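## Task

Coil the red wire onto the reel as one strand running in a single direction, with no reversal or doubling over. Keep going until the total unwound length that remains is less than the radius of one flange. Wire only counts as wound if it lies between the two flanges, not over their rims and not in the central hole. At the end the reel must lie flat and rest entirely on the table.

## Robot and tools

Robot: two yam_ultra arms, left_arm and right_arm, each with a two-finger parallel gripper and a wrist camera. Measured bases in the scene frame: left_arm at (-0.016, +0.330, 0) m, yaw quat_wxyz (+1.000, 0, 0, +0.014); right_arm at (-0.028, -0.274, 0) m, quat_wxyz (+1.000, 0, 0, -0.001). A camera stand sits behind the arms. Objects may occasionally get a small push from outside.

Frames: the scene frame has its origin at table height, midway between the nominal bases; +z is up, +x points out over the table, and left_arm is on the +y side (arm names do not match image sides). Each arm reports its end_effector_position (m) and end_effector_quat_wxyz in its own base frame. Fixed cameras and the table use the scene frame. The gripper's fingers extend along its +z and close along its y; the reported position is the pinch point between the pads, roughly 1 cm behind the tips. Reported values can be off by a few centimetres, more at long reach.

Row layout (used by execute_actions and move): 14 numbers, each in [-1, 1]. First left_arm: dx, dy, dz, rx, ry, rz, opening; then right_arm in the same order. dx..rz are an offset, not a pose: they are measured from that arm's Hand target at the start of the action or move, along that arm's own base axes, with rotation about the Hand target position. rx, ry, rz form one rotation vector. Scale: 1.0 equals 0.6 m or 180 degrees. Opening is absolute: +1 fully open (0.094 m), -1 closed. Sending an offset twice moves the arm twice. Sending six zeros re-requests the current Hand target. To leave a gripper unchanged, resend its present opening; a 0 means half open, not no change.

execute_actions(actions, cameras): actions is a list of actions; each action is up to 15 rows, one per 1/30 s step, and a short action repeats its last row to fill 15 steps. Every row in an action is counted from the same start pose. An empty list returns state plus all camera images. cameras picks images by name (cam_high, cam_low, cam_left_wrist, cam_right_wrist, or ["all"]).

move(target, speed, blend, opening_speed, grip_force, blocking, cameras): drives each gripper in a straight line toward target, which is one 14-number row or a list of up to 15 rows, all offsets from the same starting Hand targets. speed is m/s (0.002 to 2.9, default 0.25; rotation up to twice that in rad/s), one value or one per row. blend (m) rounds corners between listed rows; 0 stops at each. opening_speed sets how fast openings change on the -1..+1 scale per second (at least 0.2); use it to close gently. grip_force limits each pad's force in newtons, 10 to 50, one value or one per arm, and persists. blocking=false returns early while the move continues. Paths do not avoid obstacles or the other arm, can overshoot at speed, and cap at 10 s. The result adds a move: line (done, off_target, moving, held, fault, and limits such as paced or held). done means the arm rests within 10 mm and 2 degrees of its goal; it does not tell you whether anything is being touched.

wait(seconds 0 to 10): lets time pass with commands held; a running move continues. stop(): brakes a running move. zoom_image(camera, region [x0, y0, x1, y1] in pixels, at most 504 by 504) enlarges part of the newest image of that camera. read_manual(section) only returns licence texts. finished_scene(scene) ends the current scene irreversibly and moves on; give the current scene number. The goal must hold without the robot touching anything.

Reading results: Hand target is the last commanded pose after clipping; grippers often stop short of it because of friction and weight, so send the remaining distance as a fresh offset. The controller limits commanded orientation to 40 degrees from the measured one per step. grip_measured is the finger opening on the command scale, reading a little wide when empty and narrower than a gripped part under full squeeze. grip_effort_nm is averaged gripper motor effort (negative closes) and is not a pad force. Joint torques include gravity and carry offsets; joints 1 to 3 wrap at ±28 N m. Joint velocities can be omitted when all are within noise. MOTOR HOT appears at 75 °C; at 90 °C the arm folds up and stops working; at 100 °C it drops.

Avoid: dropping the wire or reel, letting go of something still moving, fast impacts, hard pressing into the table or heavy objects, anything leaving the table, contact or squeezing between the two arms or grippers (this can end the scene), strain on a wrist camera cable, paths close to an arm's own base, and long stretched-out or unreachable holds that heat motors. A blocked arm keeps pushing until you command its target back away from the contact.

Each tool is called after "Call:" as name(argument=value, ...), one argument or row to a line, values as JSON.

## Session

Call:
execute_actions(
  actions=[],
)

Scene clock: 0.00 s.
left_arm: end_effector_position=(+0.3978, +0.0256, +0.1170) grip_measured=+1.000 grip_effort_nm=n/a end_effector_quat_wxyz=(+0.604, -0.042, +0.794, +0.056) | right_arm: end_effector_position=(+0.4000, -0.0384, +0.1029) grip_measured=+1.000 grip_effort_nm=n/a end_effector_quat_wxyz=(+0.579, +0.112, +0.803, -0.086)
Joint positions: left_arm=[-0.003 1.505 0.357 0.88 -0.144 0 0.094] | right_arm=[0.037 1.553 0.401 0.815 0.306 0.095 0.094]
Joint velocities: within noise
Joint torques (N m): no reading
Heat: left arm: 47 °C; right arm: 45 °C.
Hand target: left_arm +0.3987, +0.0257, +0.1194; +0.606, -0.043, +0.792, +0.056 | right_arm +0.4018, -0.0387, +0.1076; +0.583, +0.113, +0.800, -0.086
Tool commands: left_gripper/opening=+1.0 right_gripper/opening=+1.0

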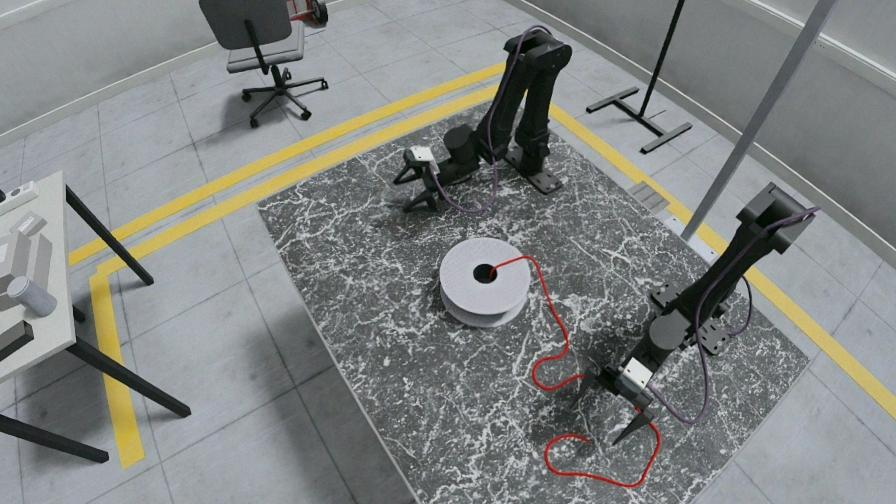

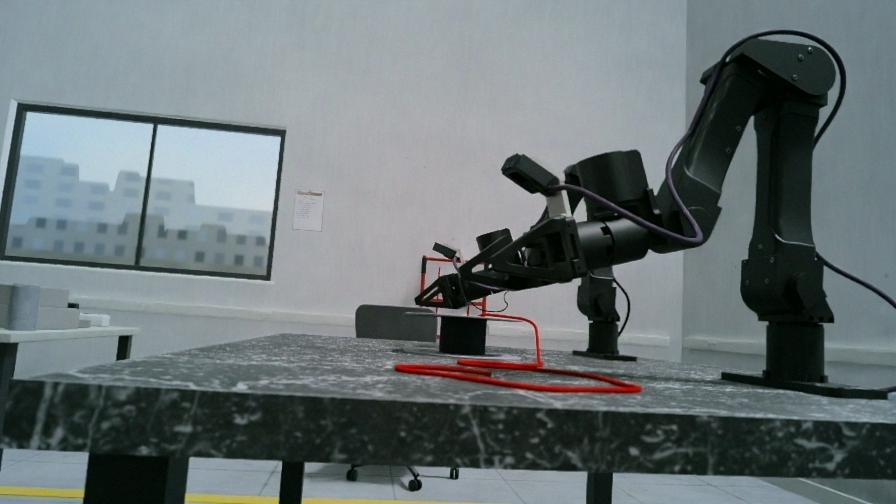

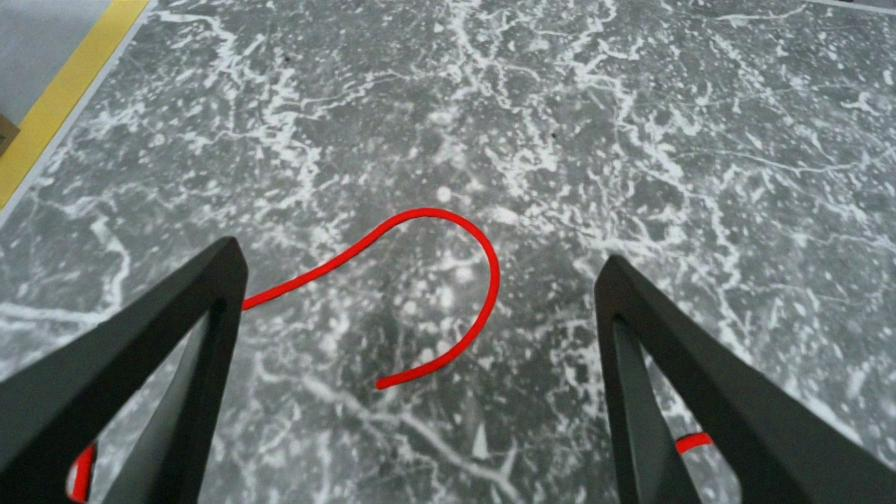

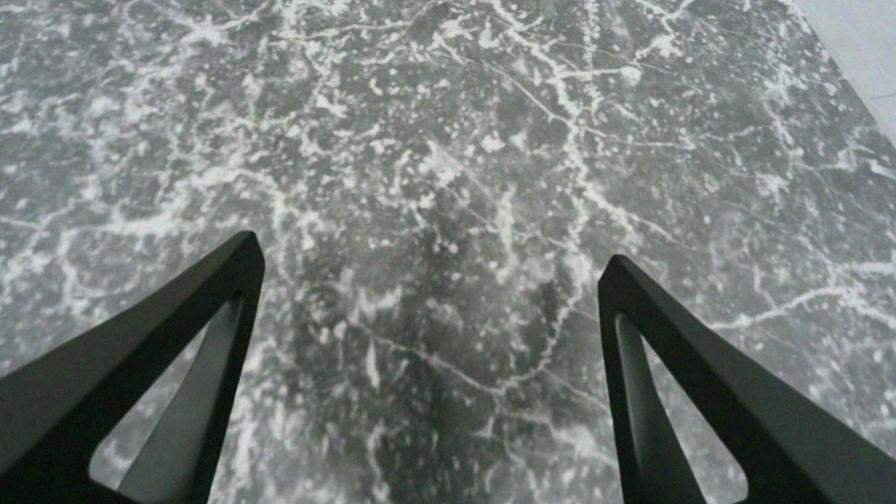

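Call:
zoom_image(
  camera="cam_high",
  region=[400, 210, 600, 350],
)

Call:
zoom_image(
  camera="cam_low",
  region=[370, 280, 670, 420],
)

Call:
zoom_image(
  camera="cam_high",
  region=[480, 320, 720, 504],
)

Scaled by 2.520 from the camera's 896x504 image, which has a finer 1280x720 frame.

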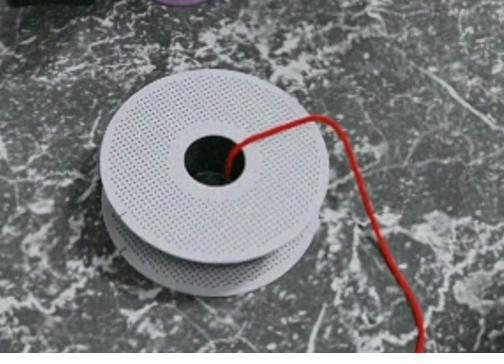

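Scaled by 1.680 from the camera's 896x504 image, which has a finer 1280x720 frame.

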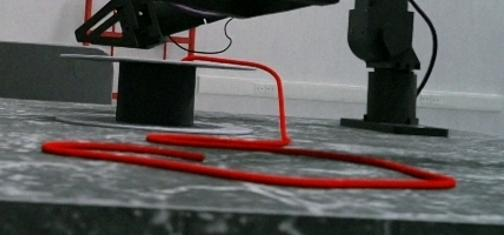

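Scaled by 2.100 from the camera's 896x504 image, which has a finer 1280x720 frame.

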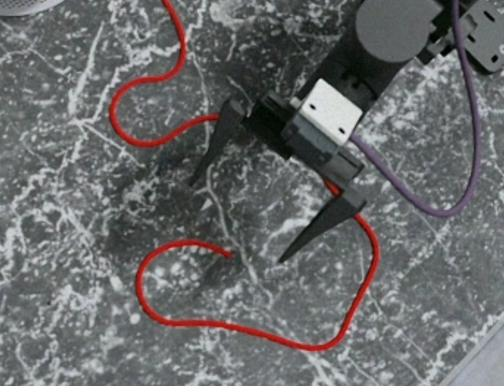

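Call:
move(
  target=[0,0,0,0,0,0,1, -0.16,0.521,0.134,0,0,0.222,1],
  cameras=["cam_high","cam_right_wrist"],
)

Scene clock: 62.43 s.
left_arm: end_effector_position=(+0.3978, +0.0256, +0.1170) grip_measured=+1.000 grip_effort_nm=0.02 end_effector_quat_wxyz=(+0.604, -0.042, +0.794, +0.056) | right_arm: end_effector_position=(+0.3017, +0.2705, +0.1799) grip_measured=+1.000 grip_effort_nm=-0.01 end_effector_quat_wxyz=(+0.575, -0.176, +0.791, +0.117)
Joint positions: left_arm=[-0.003 1.505 0.357 0.88 -0.144 0 0.094] | right_arm=[0.941 1.33 0.621 0.346 0.493 0.159 0.094]
Joint torques (N m): left_arm=[-0.05 -5.16 6.04 2.47 -0.1 0.03] | right_arm=[0.13 -4.21 9.17 1.91 0.29 0.11]
Heat: left arm: 53 °C; right arm: 46 °C.
Hand target: left_arm +0.3987, +0.0257, +0.1194; +0.606, -0.043, +0.792, +0.056 | right_arm +0.3057, +0.2739, +0.1880; +0.578, -0.167, +0.790, +0.118
Off the commanded pose: left_arm 0.003 m, 0 deg | right_arm 0.010 m, 1 deg.
move: done
camera_calibration:
cam_right_wrist: T_world_to_cam=[[0.430135, -0.898524, 0.0874016, 0.093803], [-0.812235, -0.427439, -0.396951, 0.439585], [0.394028, 0.0997515, -0.913669, 0.131246], [0, 0, 0, 1]] pos_world=[0.264984, 0.259088, 0.286211]
Images, in order (width x height): cam_high 896x504, cam_right_wrist 896x504.

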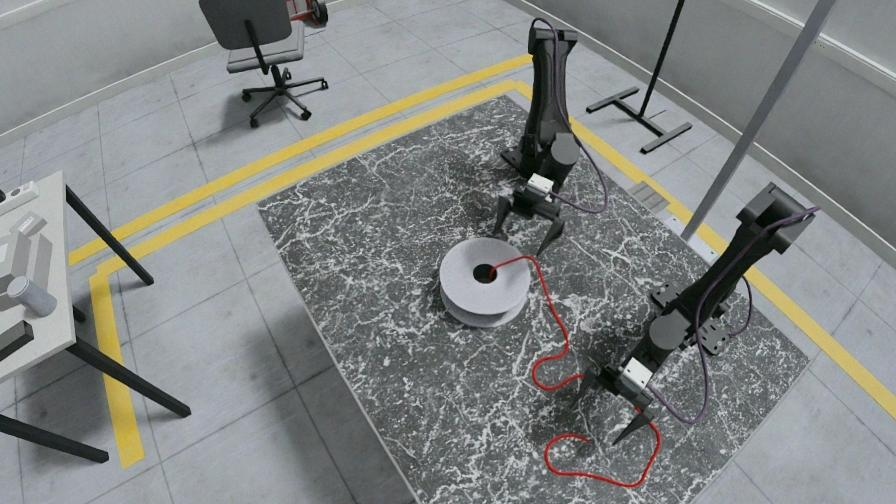

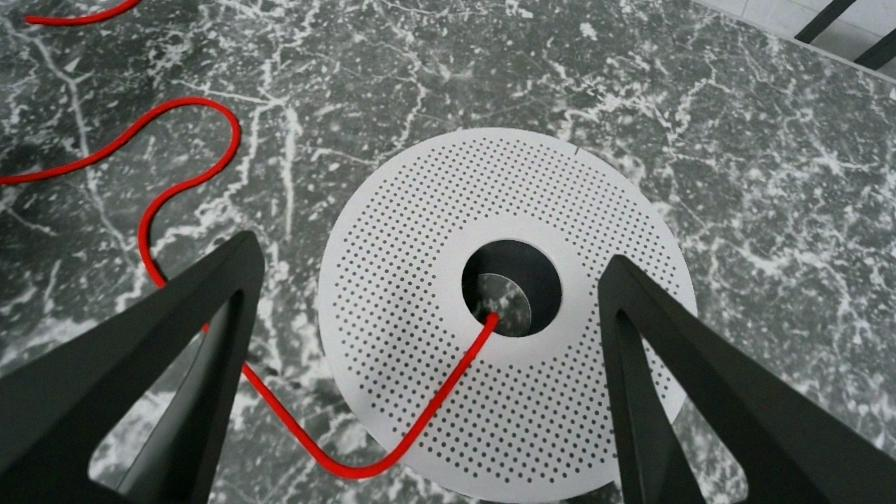

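Call:
zoom_image(
  camera="cam_right_wrist",
  region=[400, 200, 620, 370],
)

Scaled by 2.291 from the camera's 896x504 image, which has a finer 1280x720 frame.

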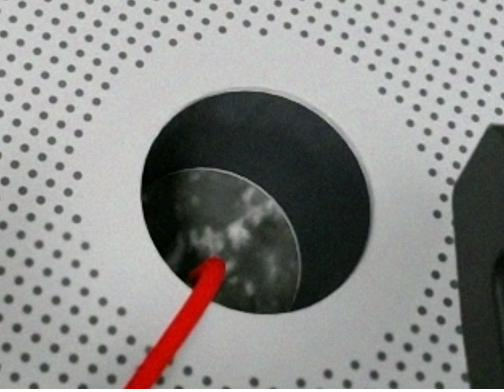

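Call:
zoom_image(
  camera="cam_high",
  region=[420, 140, 620, 340],
)

Scaled by 2.520 from the camera's 896x504 image, which has a finer 1280x720 frame.

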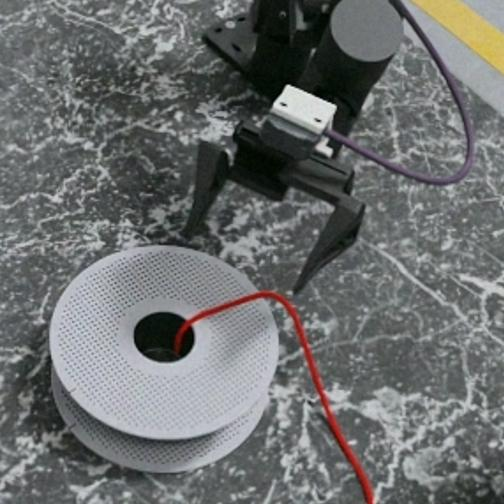

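Call:
move(
  target=[-0.1645,-0.2428,0.1677,0.0058,0.1410,-0.1607,1, 0.0772,-0.0532,-0.0133,-0.0429,0.4048,-0.1669,0.0],
  cameras=["all"],
)

Scene clock: 345.87 s.
left_arm: end_effector_position=(+0.2984, -0.1153, +0.2075) grip_measured=+1.000 grip_effort_nm=0.02 end_effector_quat_wxyz=(+0.407, +0.174, +0.894, -0.072) | right_arm: end_effector_position=(+0.3495, +0.2408, +0.1796) grip_measured=+0.002 grip_effort_nm=-0.14 end_effector_quat_wxyz=(+0.047, +0.090, +0.994, +0.039)
Joint positions: left_arm=[-0.376 1.016 0.893 -0.597 -0.007 0.011 0.094] | right_arm=[0.601 2.113 2.211 -1.547 0.001 0.782 0.047]
Joint torques (N m): left_arm=[-0.57 -2.17 10.74 2.01 0.01 -0.06] | right_arm=[-0.12 -10.06 8.27 0.34 0.04 0.13]
Heat: left arm: 52 °C; right arm: 44 °C.
Hand target: left_arm +0.3000, -0.1199, +0.2200; +0.414, +0.174, +0.890, -0.080 | right_arm +0.3521, +0.2420, +0.1801; +0.000, +0.096, +0.995, +0.001
Off the commanded pose: left_arm 0.013 m, 1 deg | right_arm 0.003 m, 7 deg.
joint sent to its limit (right arm) — joint 4 (wrist pitch), lower limit. The joint targets are off in orientation, not in position.
move: off_target (left_arm, right_arm)
camera_calibration:
cam_left_wrist: T_world_to_cam=[[-0.329311, -0.943454, 0.0380666, -0.0222927], [-0.944012, 0.329819, 0.00776832, 0.326179], [-0.0198841, -0.0333772, -0.999245, 0.319014], [0, 0, 0, 1]] pos_world=[0.306919, -0.117964, 0.317088]
cam_right_wrist: T_world_to_cam=[[-0.104063, -0.99157, -0.0771989, 0.285232], [-0.733552, 0.0241048, 0.679205, 0.136161], [-0.671619, 0.127309, -0.729877, 0.447899], [0, 0, 0, 1]] pos_world=[0.43038, 0.222524, 0.256449]

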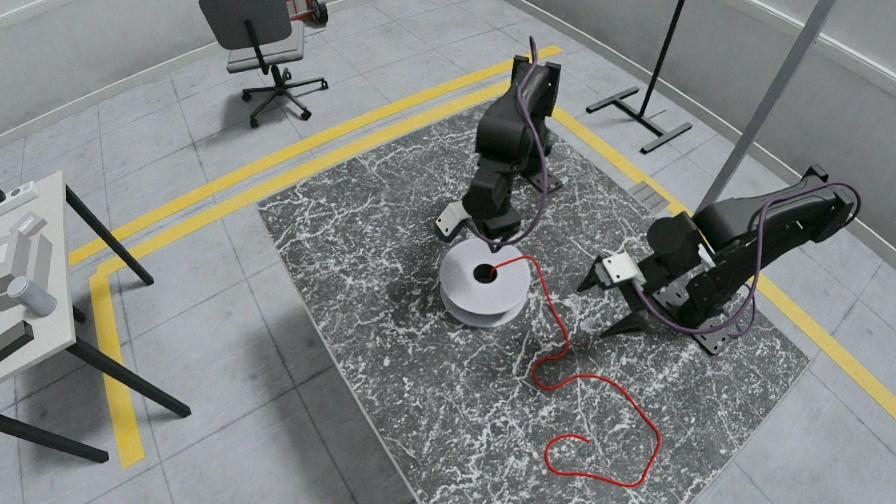

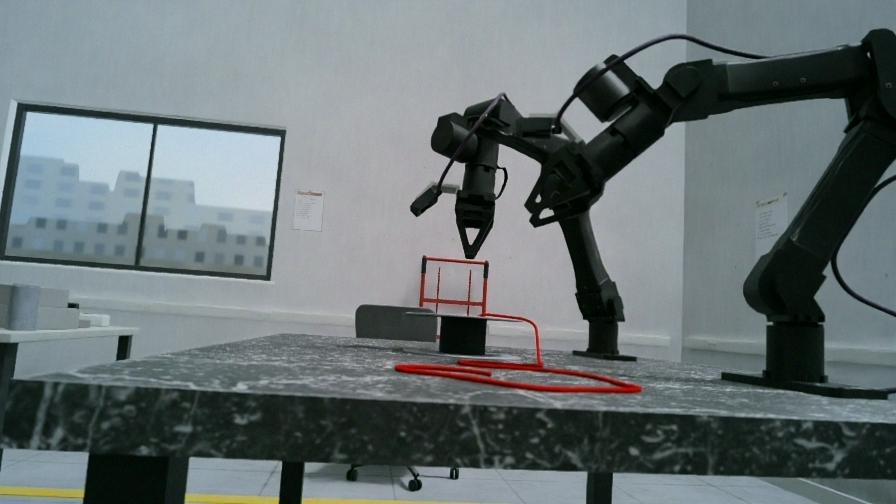

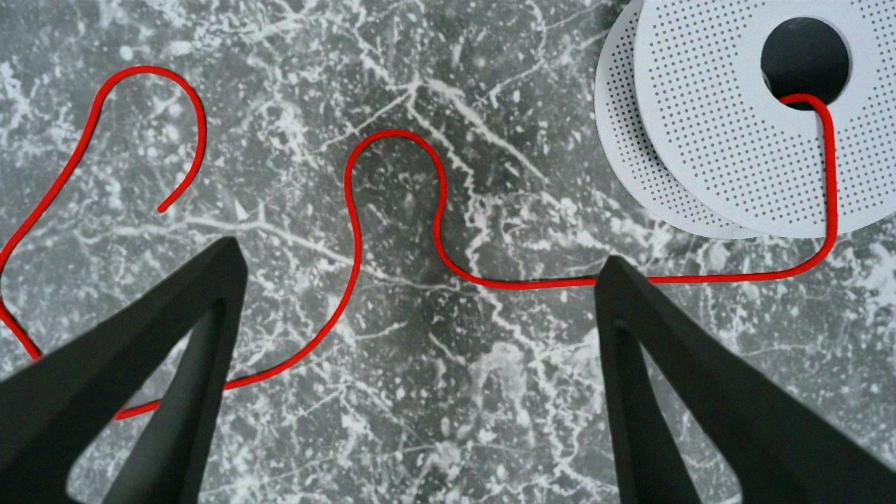

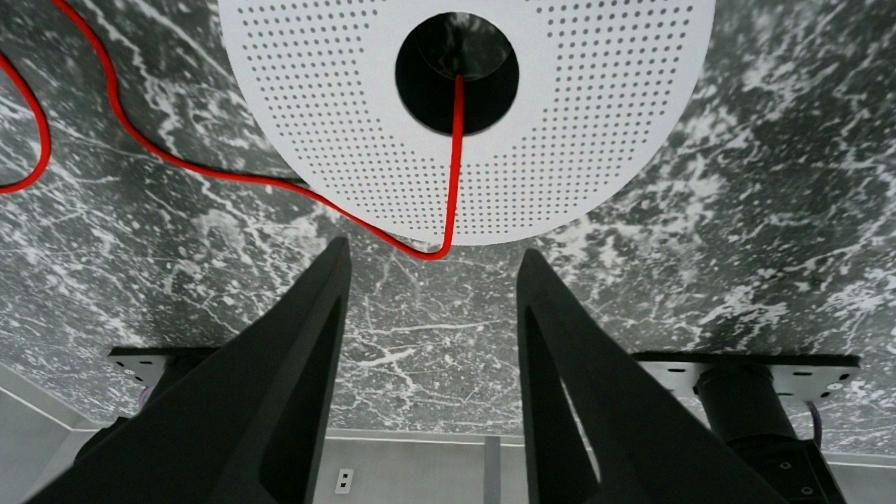

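Call:
move(
  target=[-0.0633,-0.0768,-0.2667,-0.1254,0.2807,0.4761,0.2, 0.0098,-0.0033,-0.0917,0,0,0,-0.4],
  cameras=["all"],
)

Scene clock: 418.53 s.
left_arm: end_effector_position=(+0.2570, -0.1653, +0.0556) grip_measured=+0.202 grip_effort_nm=-0.09 end_effector_quat_wxyz=(+0.001, -0.566, +0.824, -0.001) | right_arm: end_effector_position=(+0.3545, +0.2409, +0.1375) grip_measured=-0.398 grip_effort_nm=-0.14 end_effector_quat_wxyz=(+0.007, +0.094, +0.996, +0.006)
Joint positions: left_arm=[-0.575 1.736 1.203 -1.034 0 -1.779 0.056] | right_arm=[0.594 2.216 2.211 -1.546 -0.001 0.782 0.028]
Joint torques (N m): left_arm=[0.51 -6.22 9.14 0.22 -0.07 -0.07] | right_arm=[-0.79 -10.93 4.75 0.49 0.01 -0.06]
Heat: left arm: 48 °C; right arm: 45 °C.
Hand target: left_arm +0.2621, -0.1660, +0.0600; +0.000, -0.574, +0.819, +0.000 | right_arm +0.3580, +0.2400, +0.1251; +0.000, +0.096, +0.995, +0.001
Off the commanded pose: left_arm 0.007 m, 1 deg | right_arm 0.013 m, 1 deg.
move: off_target (right_arm)
camera_calibration:
cam_left_wrist: T_world_to_cam=[[0.955065, -0.296352, 0.00518716, -0.298583], [-0.19723, -0.622362, 0.757473, -0.0863071], [-0.22125, -0.724459, -0.652846, 0.0830544], [0, 0, 0, 1]] pos_world=[0.286519, -0.0820303, 0.121146]
cam_right_wrist: T_world_to_cam=[[-0.11461, -0.993349, -0.011092, 0.277714], [-0.672463, 0.0693592, 0.736873, 0.127845], [-0.731203, 0.0919123, -0.67594, 0.442804], [0, 0, 0, 1]] pos_world=[0.44158, 0.226301, 0.208183]

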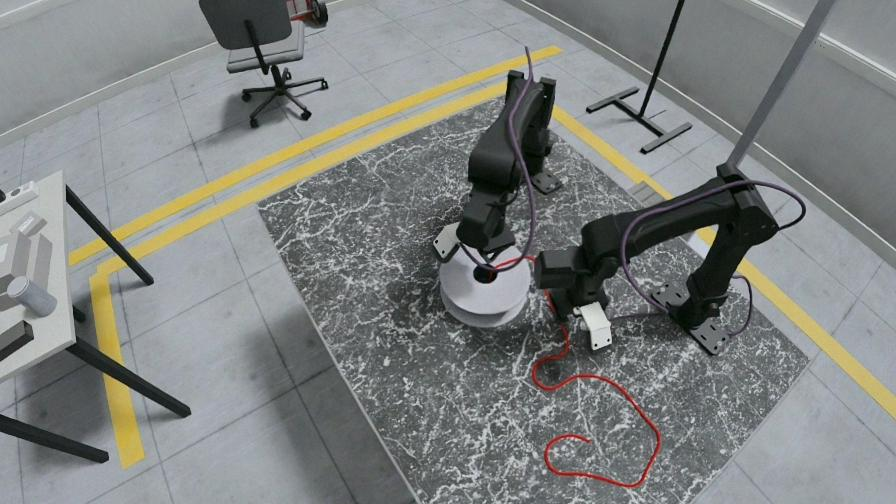

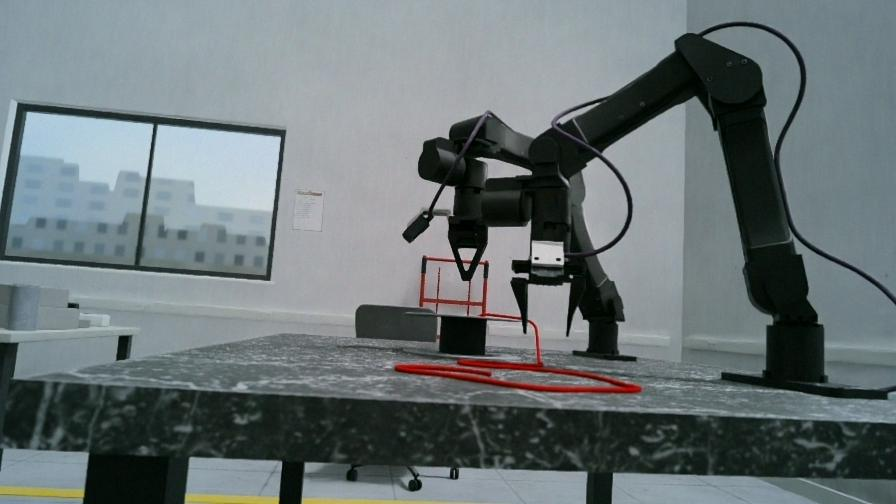

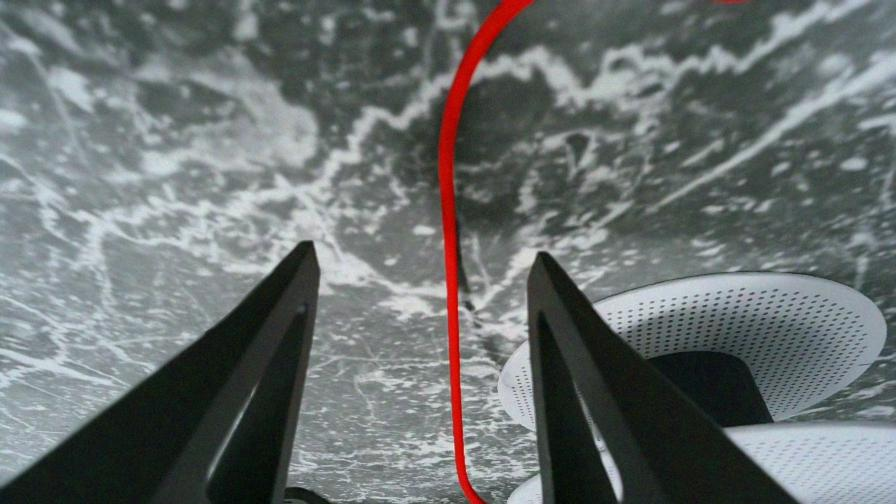

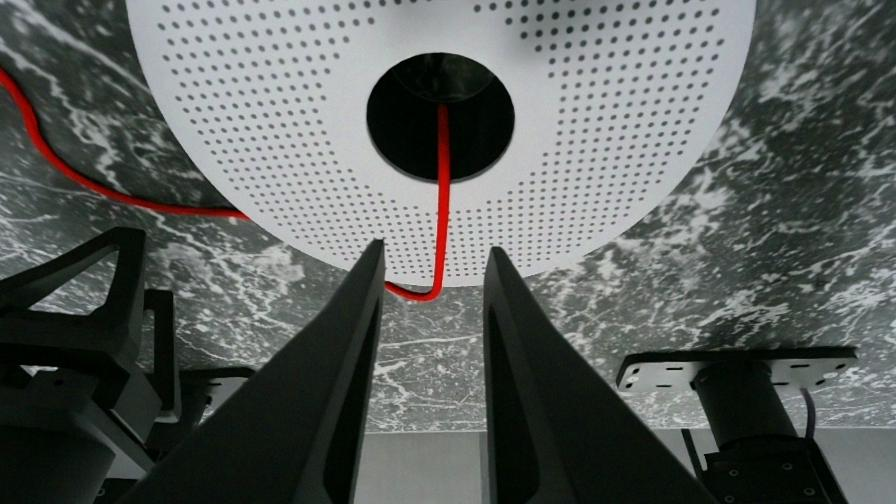

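Call:
move(
  target=[0.0095,-0.003,-0.0725,0,0,0,0.2, 0.0152,-0.005,-0.0668,0,0,0,-0.6],
  speed=0.1,
  cameras=["all"],
)

Scene clock: 451.67 s.
left_arm: end_effector_position=(+0.2729, -0.1743, +0.0247) grip_measured=+0.202 grip_effort_nm=-0.09 end_effector_quat_wxyz=(+0.006, -0.568, +0.823, -0.015) | right_arm: end_effector_position=(+0.3651, +0.2379, +0.0963) grip_measured=-0.598 grip_effort_nm=-0.14 end_effector_quat_wxyz=(+0.005, +0.098, +0.995, +0.005)
Joint positions: left_arm=[-0.572 1.816 1.17 -0.893 0 -1.779 0.056] | right_arm=[0.575 2.226 2.061 -1.391 -0.001 0.772 0.019]
Joint torques (N m): left_arm=[0.57 -6.86 4.4 0.54 -0.08 -0.03] | right_arm=[-0.43 -11.38 5.08 0.46 -0.02 -0.11]
Heat: left arm: 42 °C; right arm: 43 °C.
Hand target: left_arm +0.2677, -0.1678, +0.0165; +0.001, -0.574, +0.819, +0.000 | right_arm +0.3670, +0.2371, +0.0850; +0.000, +0.096, +0.995, +0.001
Off the commanded pose: left_arm 0.012 m, 2 deg | right_arm 0.011 m, 1 deg.
move: off_target (left_arm, right_arm)
camera_calibration:
cam_left_wrist: T_world_to_cam=[[0.95583, -0.292066, 0.0329741, -0.316407], [-0.213016, -0.611053, 0.76239, -0.0591714], [-0.202519, -0.735739, -0.646277, 0.0525969], [0, 0, 0, 1]] pos_world=[0.300478, -0.0898709, 0.0895371]
cam_right_wrist: T_world_to_cam=[[-0.123656, -0.992288, -0.00857037, 0.278251], [-0.669139, 0.0770022, 0.739137, 0.16229], [-0.732777, 0.0971334, -0.673501, 0.422061], [0, 0, 0, 1]] pos_world=[0.452278, 0.222613, 0.166689]

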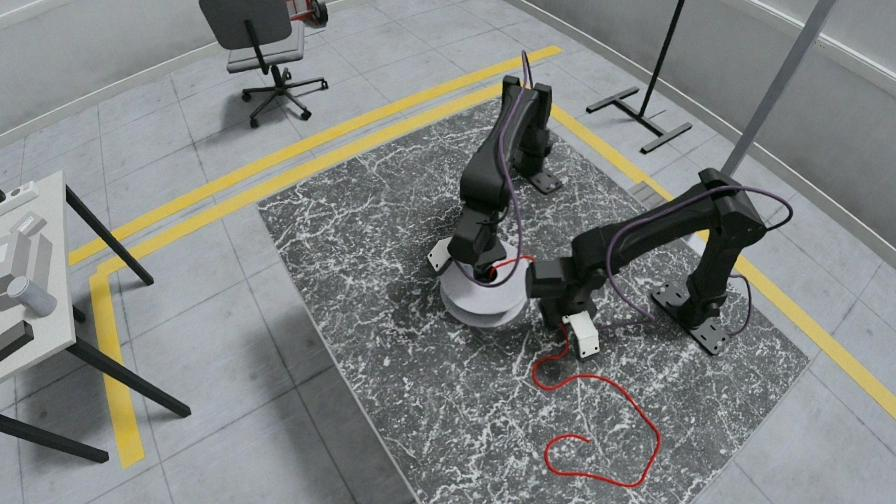

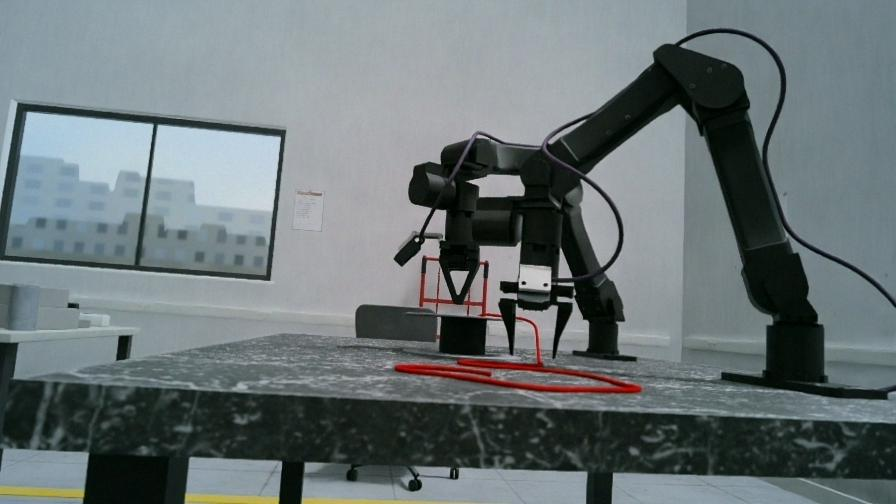

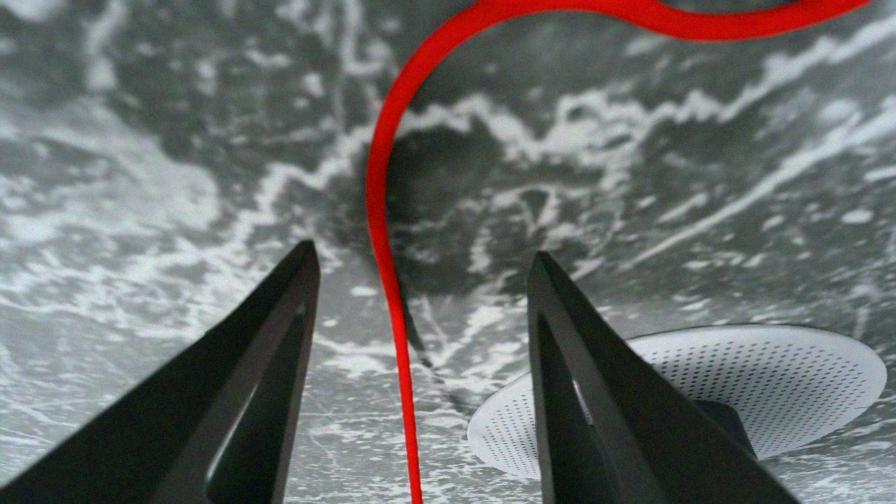

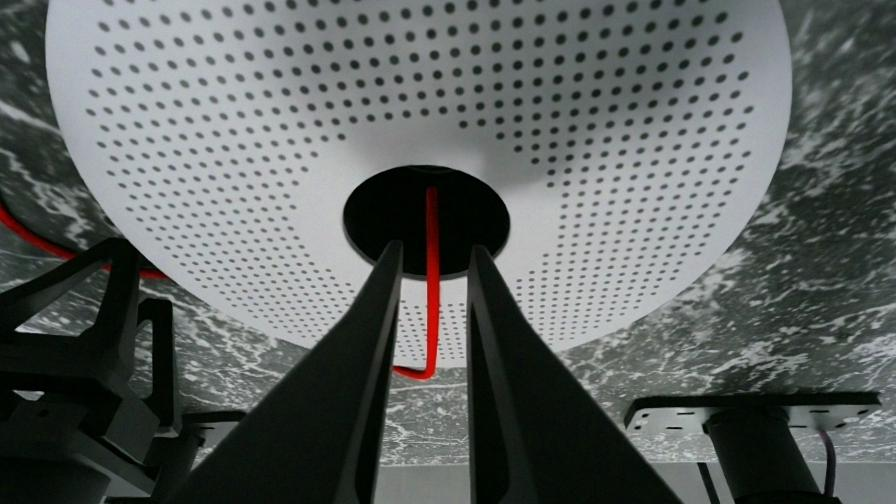

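Call:
move(
  target=[-0.0128,0.005,-0.0167,0,0,0,0.2, -0.0043,0.0027,-0.0457,0,0,0,-0.6],
  speed=0.08,
  cameras=["all"],
)

Scene clock: 467.60 s.
left_arm: end_effector_position=(+0.2650, -0.1693, +0.0128) grip_measured=+0.202 grip_effort_nm=-0.09 end_effector_quat_wxyz=(+0.003, -0.568, +0.823, -0.008) | right_arm: end_effector_position=(+0.3648, +0.2381, +0.0675) grip_measured=-0.598 grip_effort_nm=-0.14 end_effector_quat_wxyz=(+0.004, +0.098, +0.995, +0.005)
Joint positions: left_arm=[-0.572 1.816 1.119 -0.857 0 -1.78 0.056] | right_arm=[0.575 2.226 1.947 -1.28 -0.002 0.772 0.019]
Joint torques (N m): left_arm=[0.16 -7.39 3.71 0.64 -0.09 -0.08] | right_arm=[0.2 -11.89 4.93 0.46 0.03 -0.03]
Heat: left arm: 41 °C; right arm: 42 °C.
Hand target: left_arm +0.2600, -0.1648, +0.0065; +0.000, -0.574, +0.819, +0.000 | right_arm +0.3645, +0.2386, +0.0575; +0.000, +0.096, +0.995, +0.001
Off the commanded pose: left_arm 0.009 m, 1 deg | right_arm 0.010 m, 1 deg.
move: done
camera_calibration:
cam_left_wrist: T_world_to_cam=[[0.956398, -0.291519, 0.017869, -0.306933], [-0.202392, -0.617399, 0.760168, -0.052556], [-0.210571, -0.73064, -0.64948, 0.050051], [0, 0, 0, 1]] pos_world=[0.293453, -0.0853557, 0.0779432]
cam_right_wrist: T_world_to_cam=[[-0.123733, -0.992284, -0.00797081, 0.278041], [-0.66686, 0.0772005, 0.741173, 0.182369], [-0.734839, 0.0970229, -0.671267, 0.403033], [0, 0, 0, 1]] pos_world=[0.452182, 0.222713, 0.137592]

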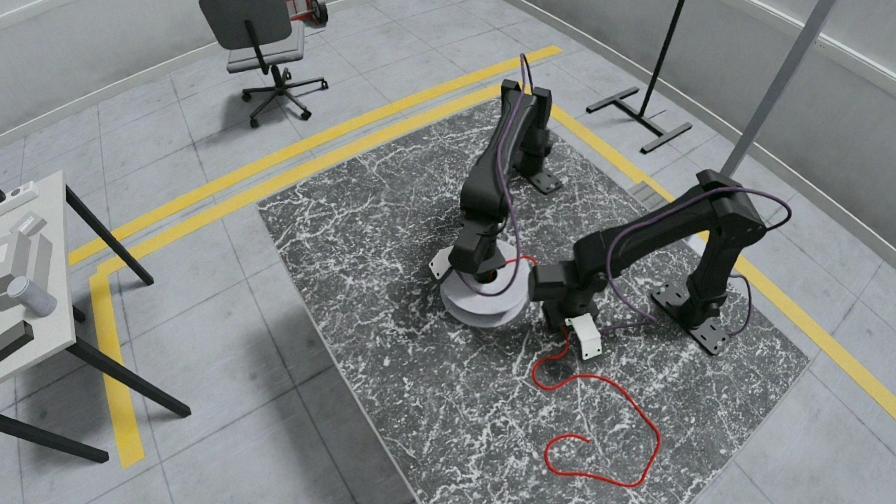

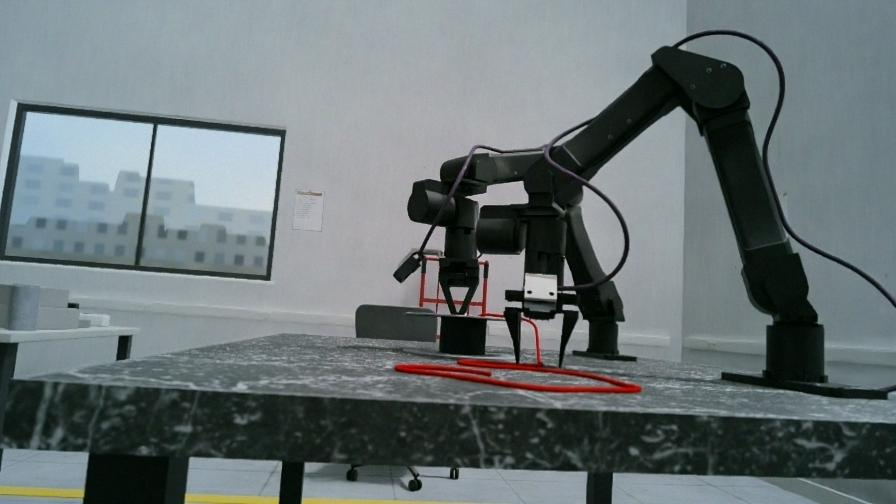

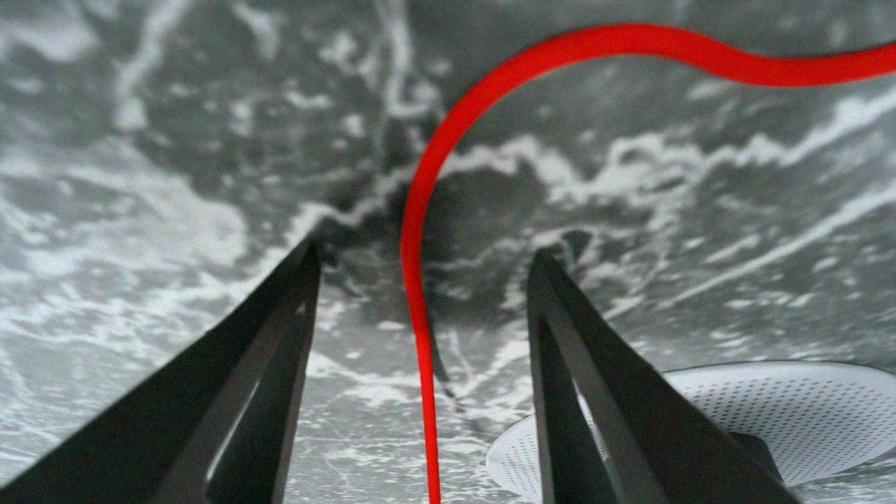

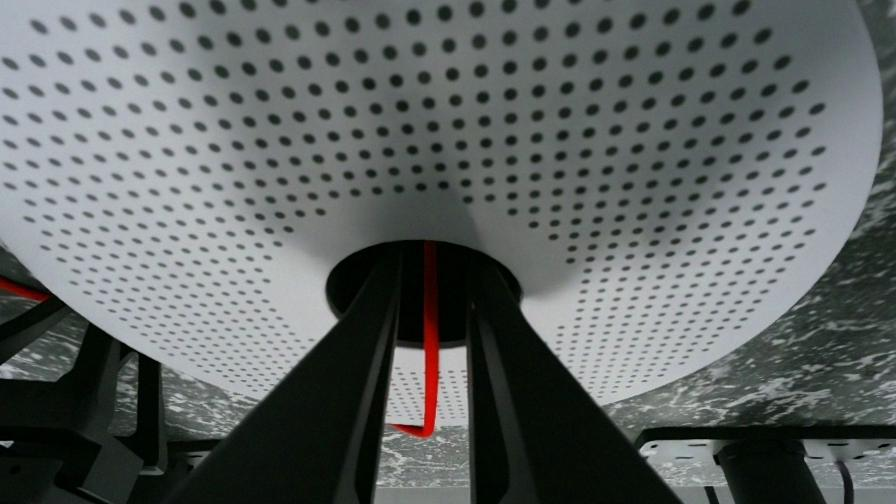

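Call:
move(
  target=[0,0,-0.0075,0,0,0,0.2, 0,0,0,0,0,0,-0.1],
  speed=0.05,
  opening_speed=0.5,
  cameras=["cam_left_wrist","cam_right_wrist"],
)

Scene clock: 517.33 s.
left_arm: end_effector_position=(+0.2650, -0.1693, +0.0125) grip_measured=+0.202 grip_effort_nm=-0.09 end_effector_quat_wxyz=(+0.003, -0.568, +0.823, -0.008) | right_arm: end_effector_position=(+0.3643, +0.2403, +0.0676) grip_measured=-0.104 grip_effort_nm=0.22 end_effector_quat_wxyz=(+0.002, +0.098, +0.995, +0.010)
Joint positions: left_arm=[-0.572 1.816 1.118 -0.855 0 -1.78 0.056] | right_arm=[0.575 2.226 1.947 -1.277 -0.013 0.772 0.042]
Joint torques (N m): left_arm=[0.14 -6.93 3.02 0.82 -0.08 -0.09] | right_arm=[0.2 -11.82 4.72 0.45 0.14 -0.03]
Heat: left arm: 38 °C; right arm: 41 °C.
Hand target: left_arm +0.2600, -0.1648, +0.0020; +0.000, -0.574, +0.819, +0.000 | right_arm +0.3644, +0.2387, +0.0575; +0.000, +0.096, +0.995, +0.001
Off the commanded pose: left_arm 0.013 m, 1 deg | right_arm 0.010 m, 1 deg.
move: off_target (left_arm)
camera_calibration:
cam_left_wrist: T_world_to_cam=[[0.956396, -0.291485, 0.0185124, -0.306976], [-0.202799, -0.617123, 0.760284, -0.0521939], [-0.210187, -0.730887, -0.649327, 0.0497097], [0, 0, 0, 1]] pos_world=[0.293454, -0.0853565, 0.077643]
cam_right_wrist: T_world_to_cam=[[-0.123234, -0.992213, -0.0180812, 0.280634], [-0.66448, 0.068969, 0.744117, 0.182789], [-0.737075, 0.103715, -0.667805, 0.40151], [0, 0, 0, 1]] pos_world=[0.451986, 0.224199, 0.137188]
Images, in order (width x height): cam_left_wrist 896x504, cam_right_wrist 896x504.

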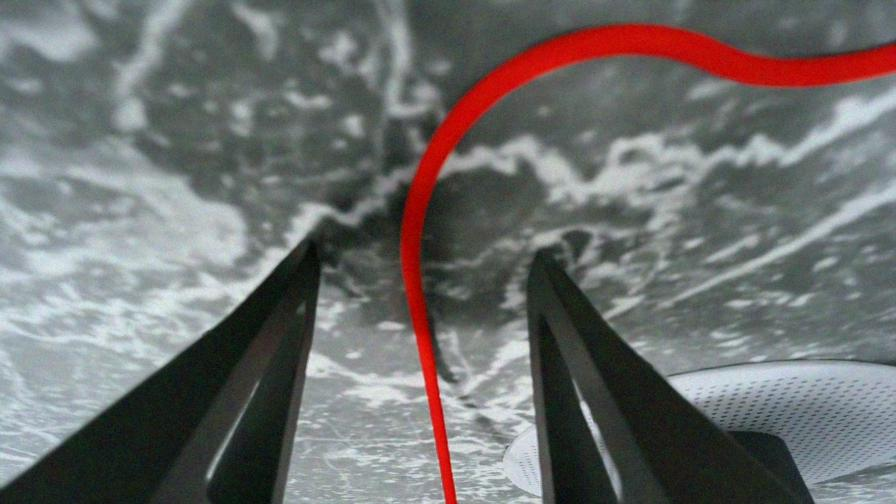

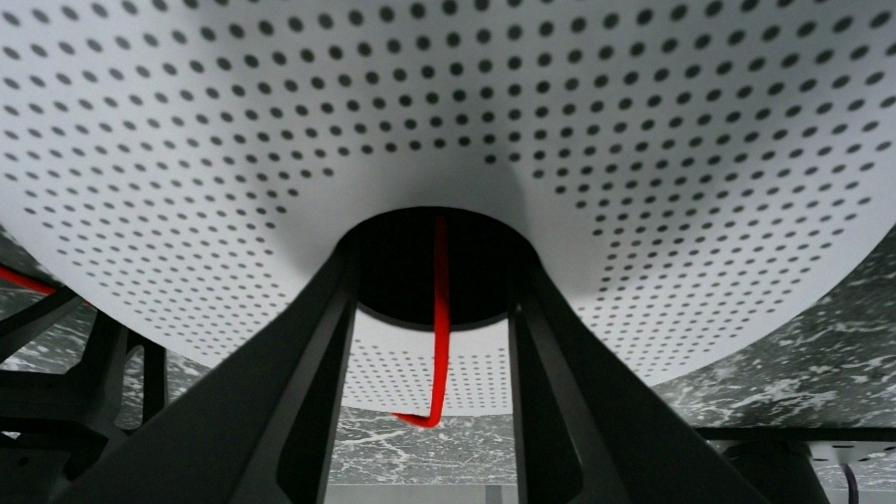

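Call:
move(
  target=[0,0,0.0075,0,0,0,-0.8, 0,0,0,0,0,0,0.15],
  speed=0.05,
  opening_speed=0.7,
  cameras=["cam_left_wrist","cam_right_wrist"],
)

Scene clock: 527.50 s.
left_arm: end_effector_position=(+0.2641, -0.1697, +0.0125) grip_measured=-0.798 grip_effort_nm=-0.10 end_effector_quat_wxyz=(+0.001, -0.568, +0.823, -0.008) | right_arm: end_effector_position=(+0.3640, +0.2402, +0.0676) grip_measured=-0.047 grip_effort_nm=1.25 end_effector_quat_wxyz=(+0.001, +0.098, +0.995, +0.010)
Joint positions: left_arm=[-0.572 1.816 1.118 -0.857 0.005 -1.781 0.01] | right_arm=[0.575 2.226 1.947 -1.278 -0.014 0.772 0.045]
Joint torques (N m): left_arm=[0.14 -7.45 3.79 0.65 -0.13 -0.08] | right_arm=[0.08 -11.71 4.77 0.47 0.09 -0.04]
Heat: left arm: 37 °C; right arm: 41 °C.
Hand target: left_arm +0.2600, -0.1648, +0.0065; +0.000, -0.574, +0.819, +0.000 | right_arm +0.3644, +0.2387, +0.0575; +0.000, +0.096, +0.995, +0.001
Off the commanded pose: left_arm 0.009 m, 1 deg | right_arm 0.010 m, 1 deg.
move: done
camera_calibration:
cam_left_wrist: T_world_to_cam=[[0.95665, -0.290847, 0.0151118, -0.306111], [-0.199094, -0.615223, 0.762799, -0.0533642], [-0.212561, -0.73274, -0.64646, 0.0495391], [0, 0, 0, 1]] pos_world=[0.292746, -0.0855631, 0.077357]
cam_right_wrist: T_world_to_cam=[[-0.123191, -0.99222, -0.0179896, 0.280565], [-0.663485, 0.068869, 0.745013, 0.182115], [-0.737978, 0.103715, -0.666808, 0.401495], [0, 0, 0, 1]] pos_world=[0.451688, 0.224199, 0.137089]
Images, in order (width x height): cam_left_wrist 896x504, cam_right_wrist 896x504.

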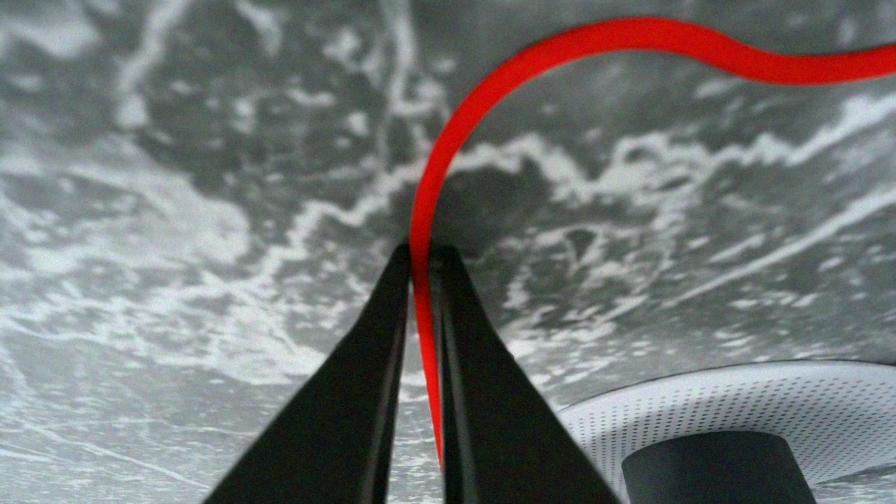

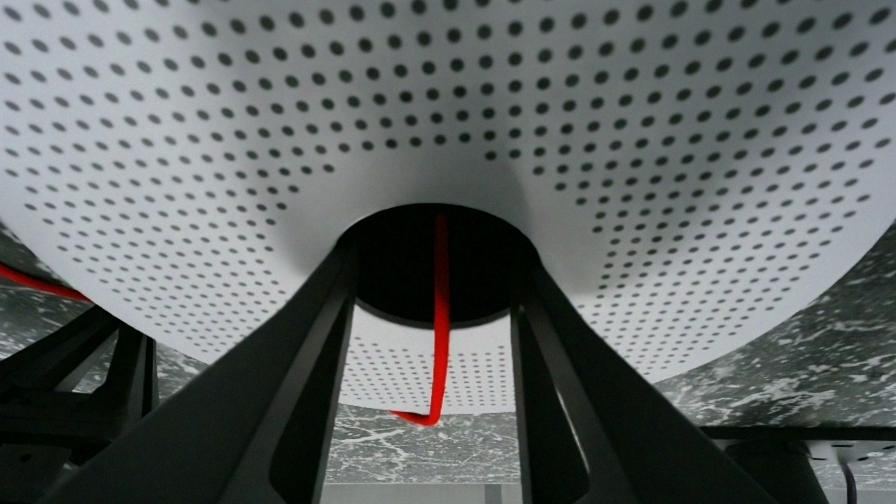

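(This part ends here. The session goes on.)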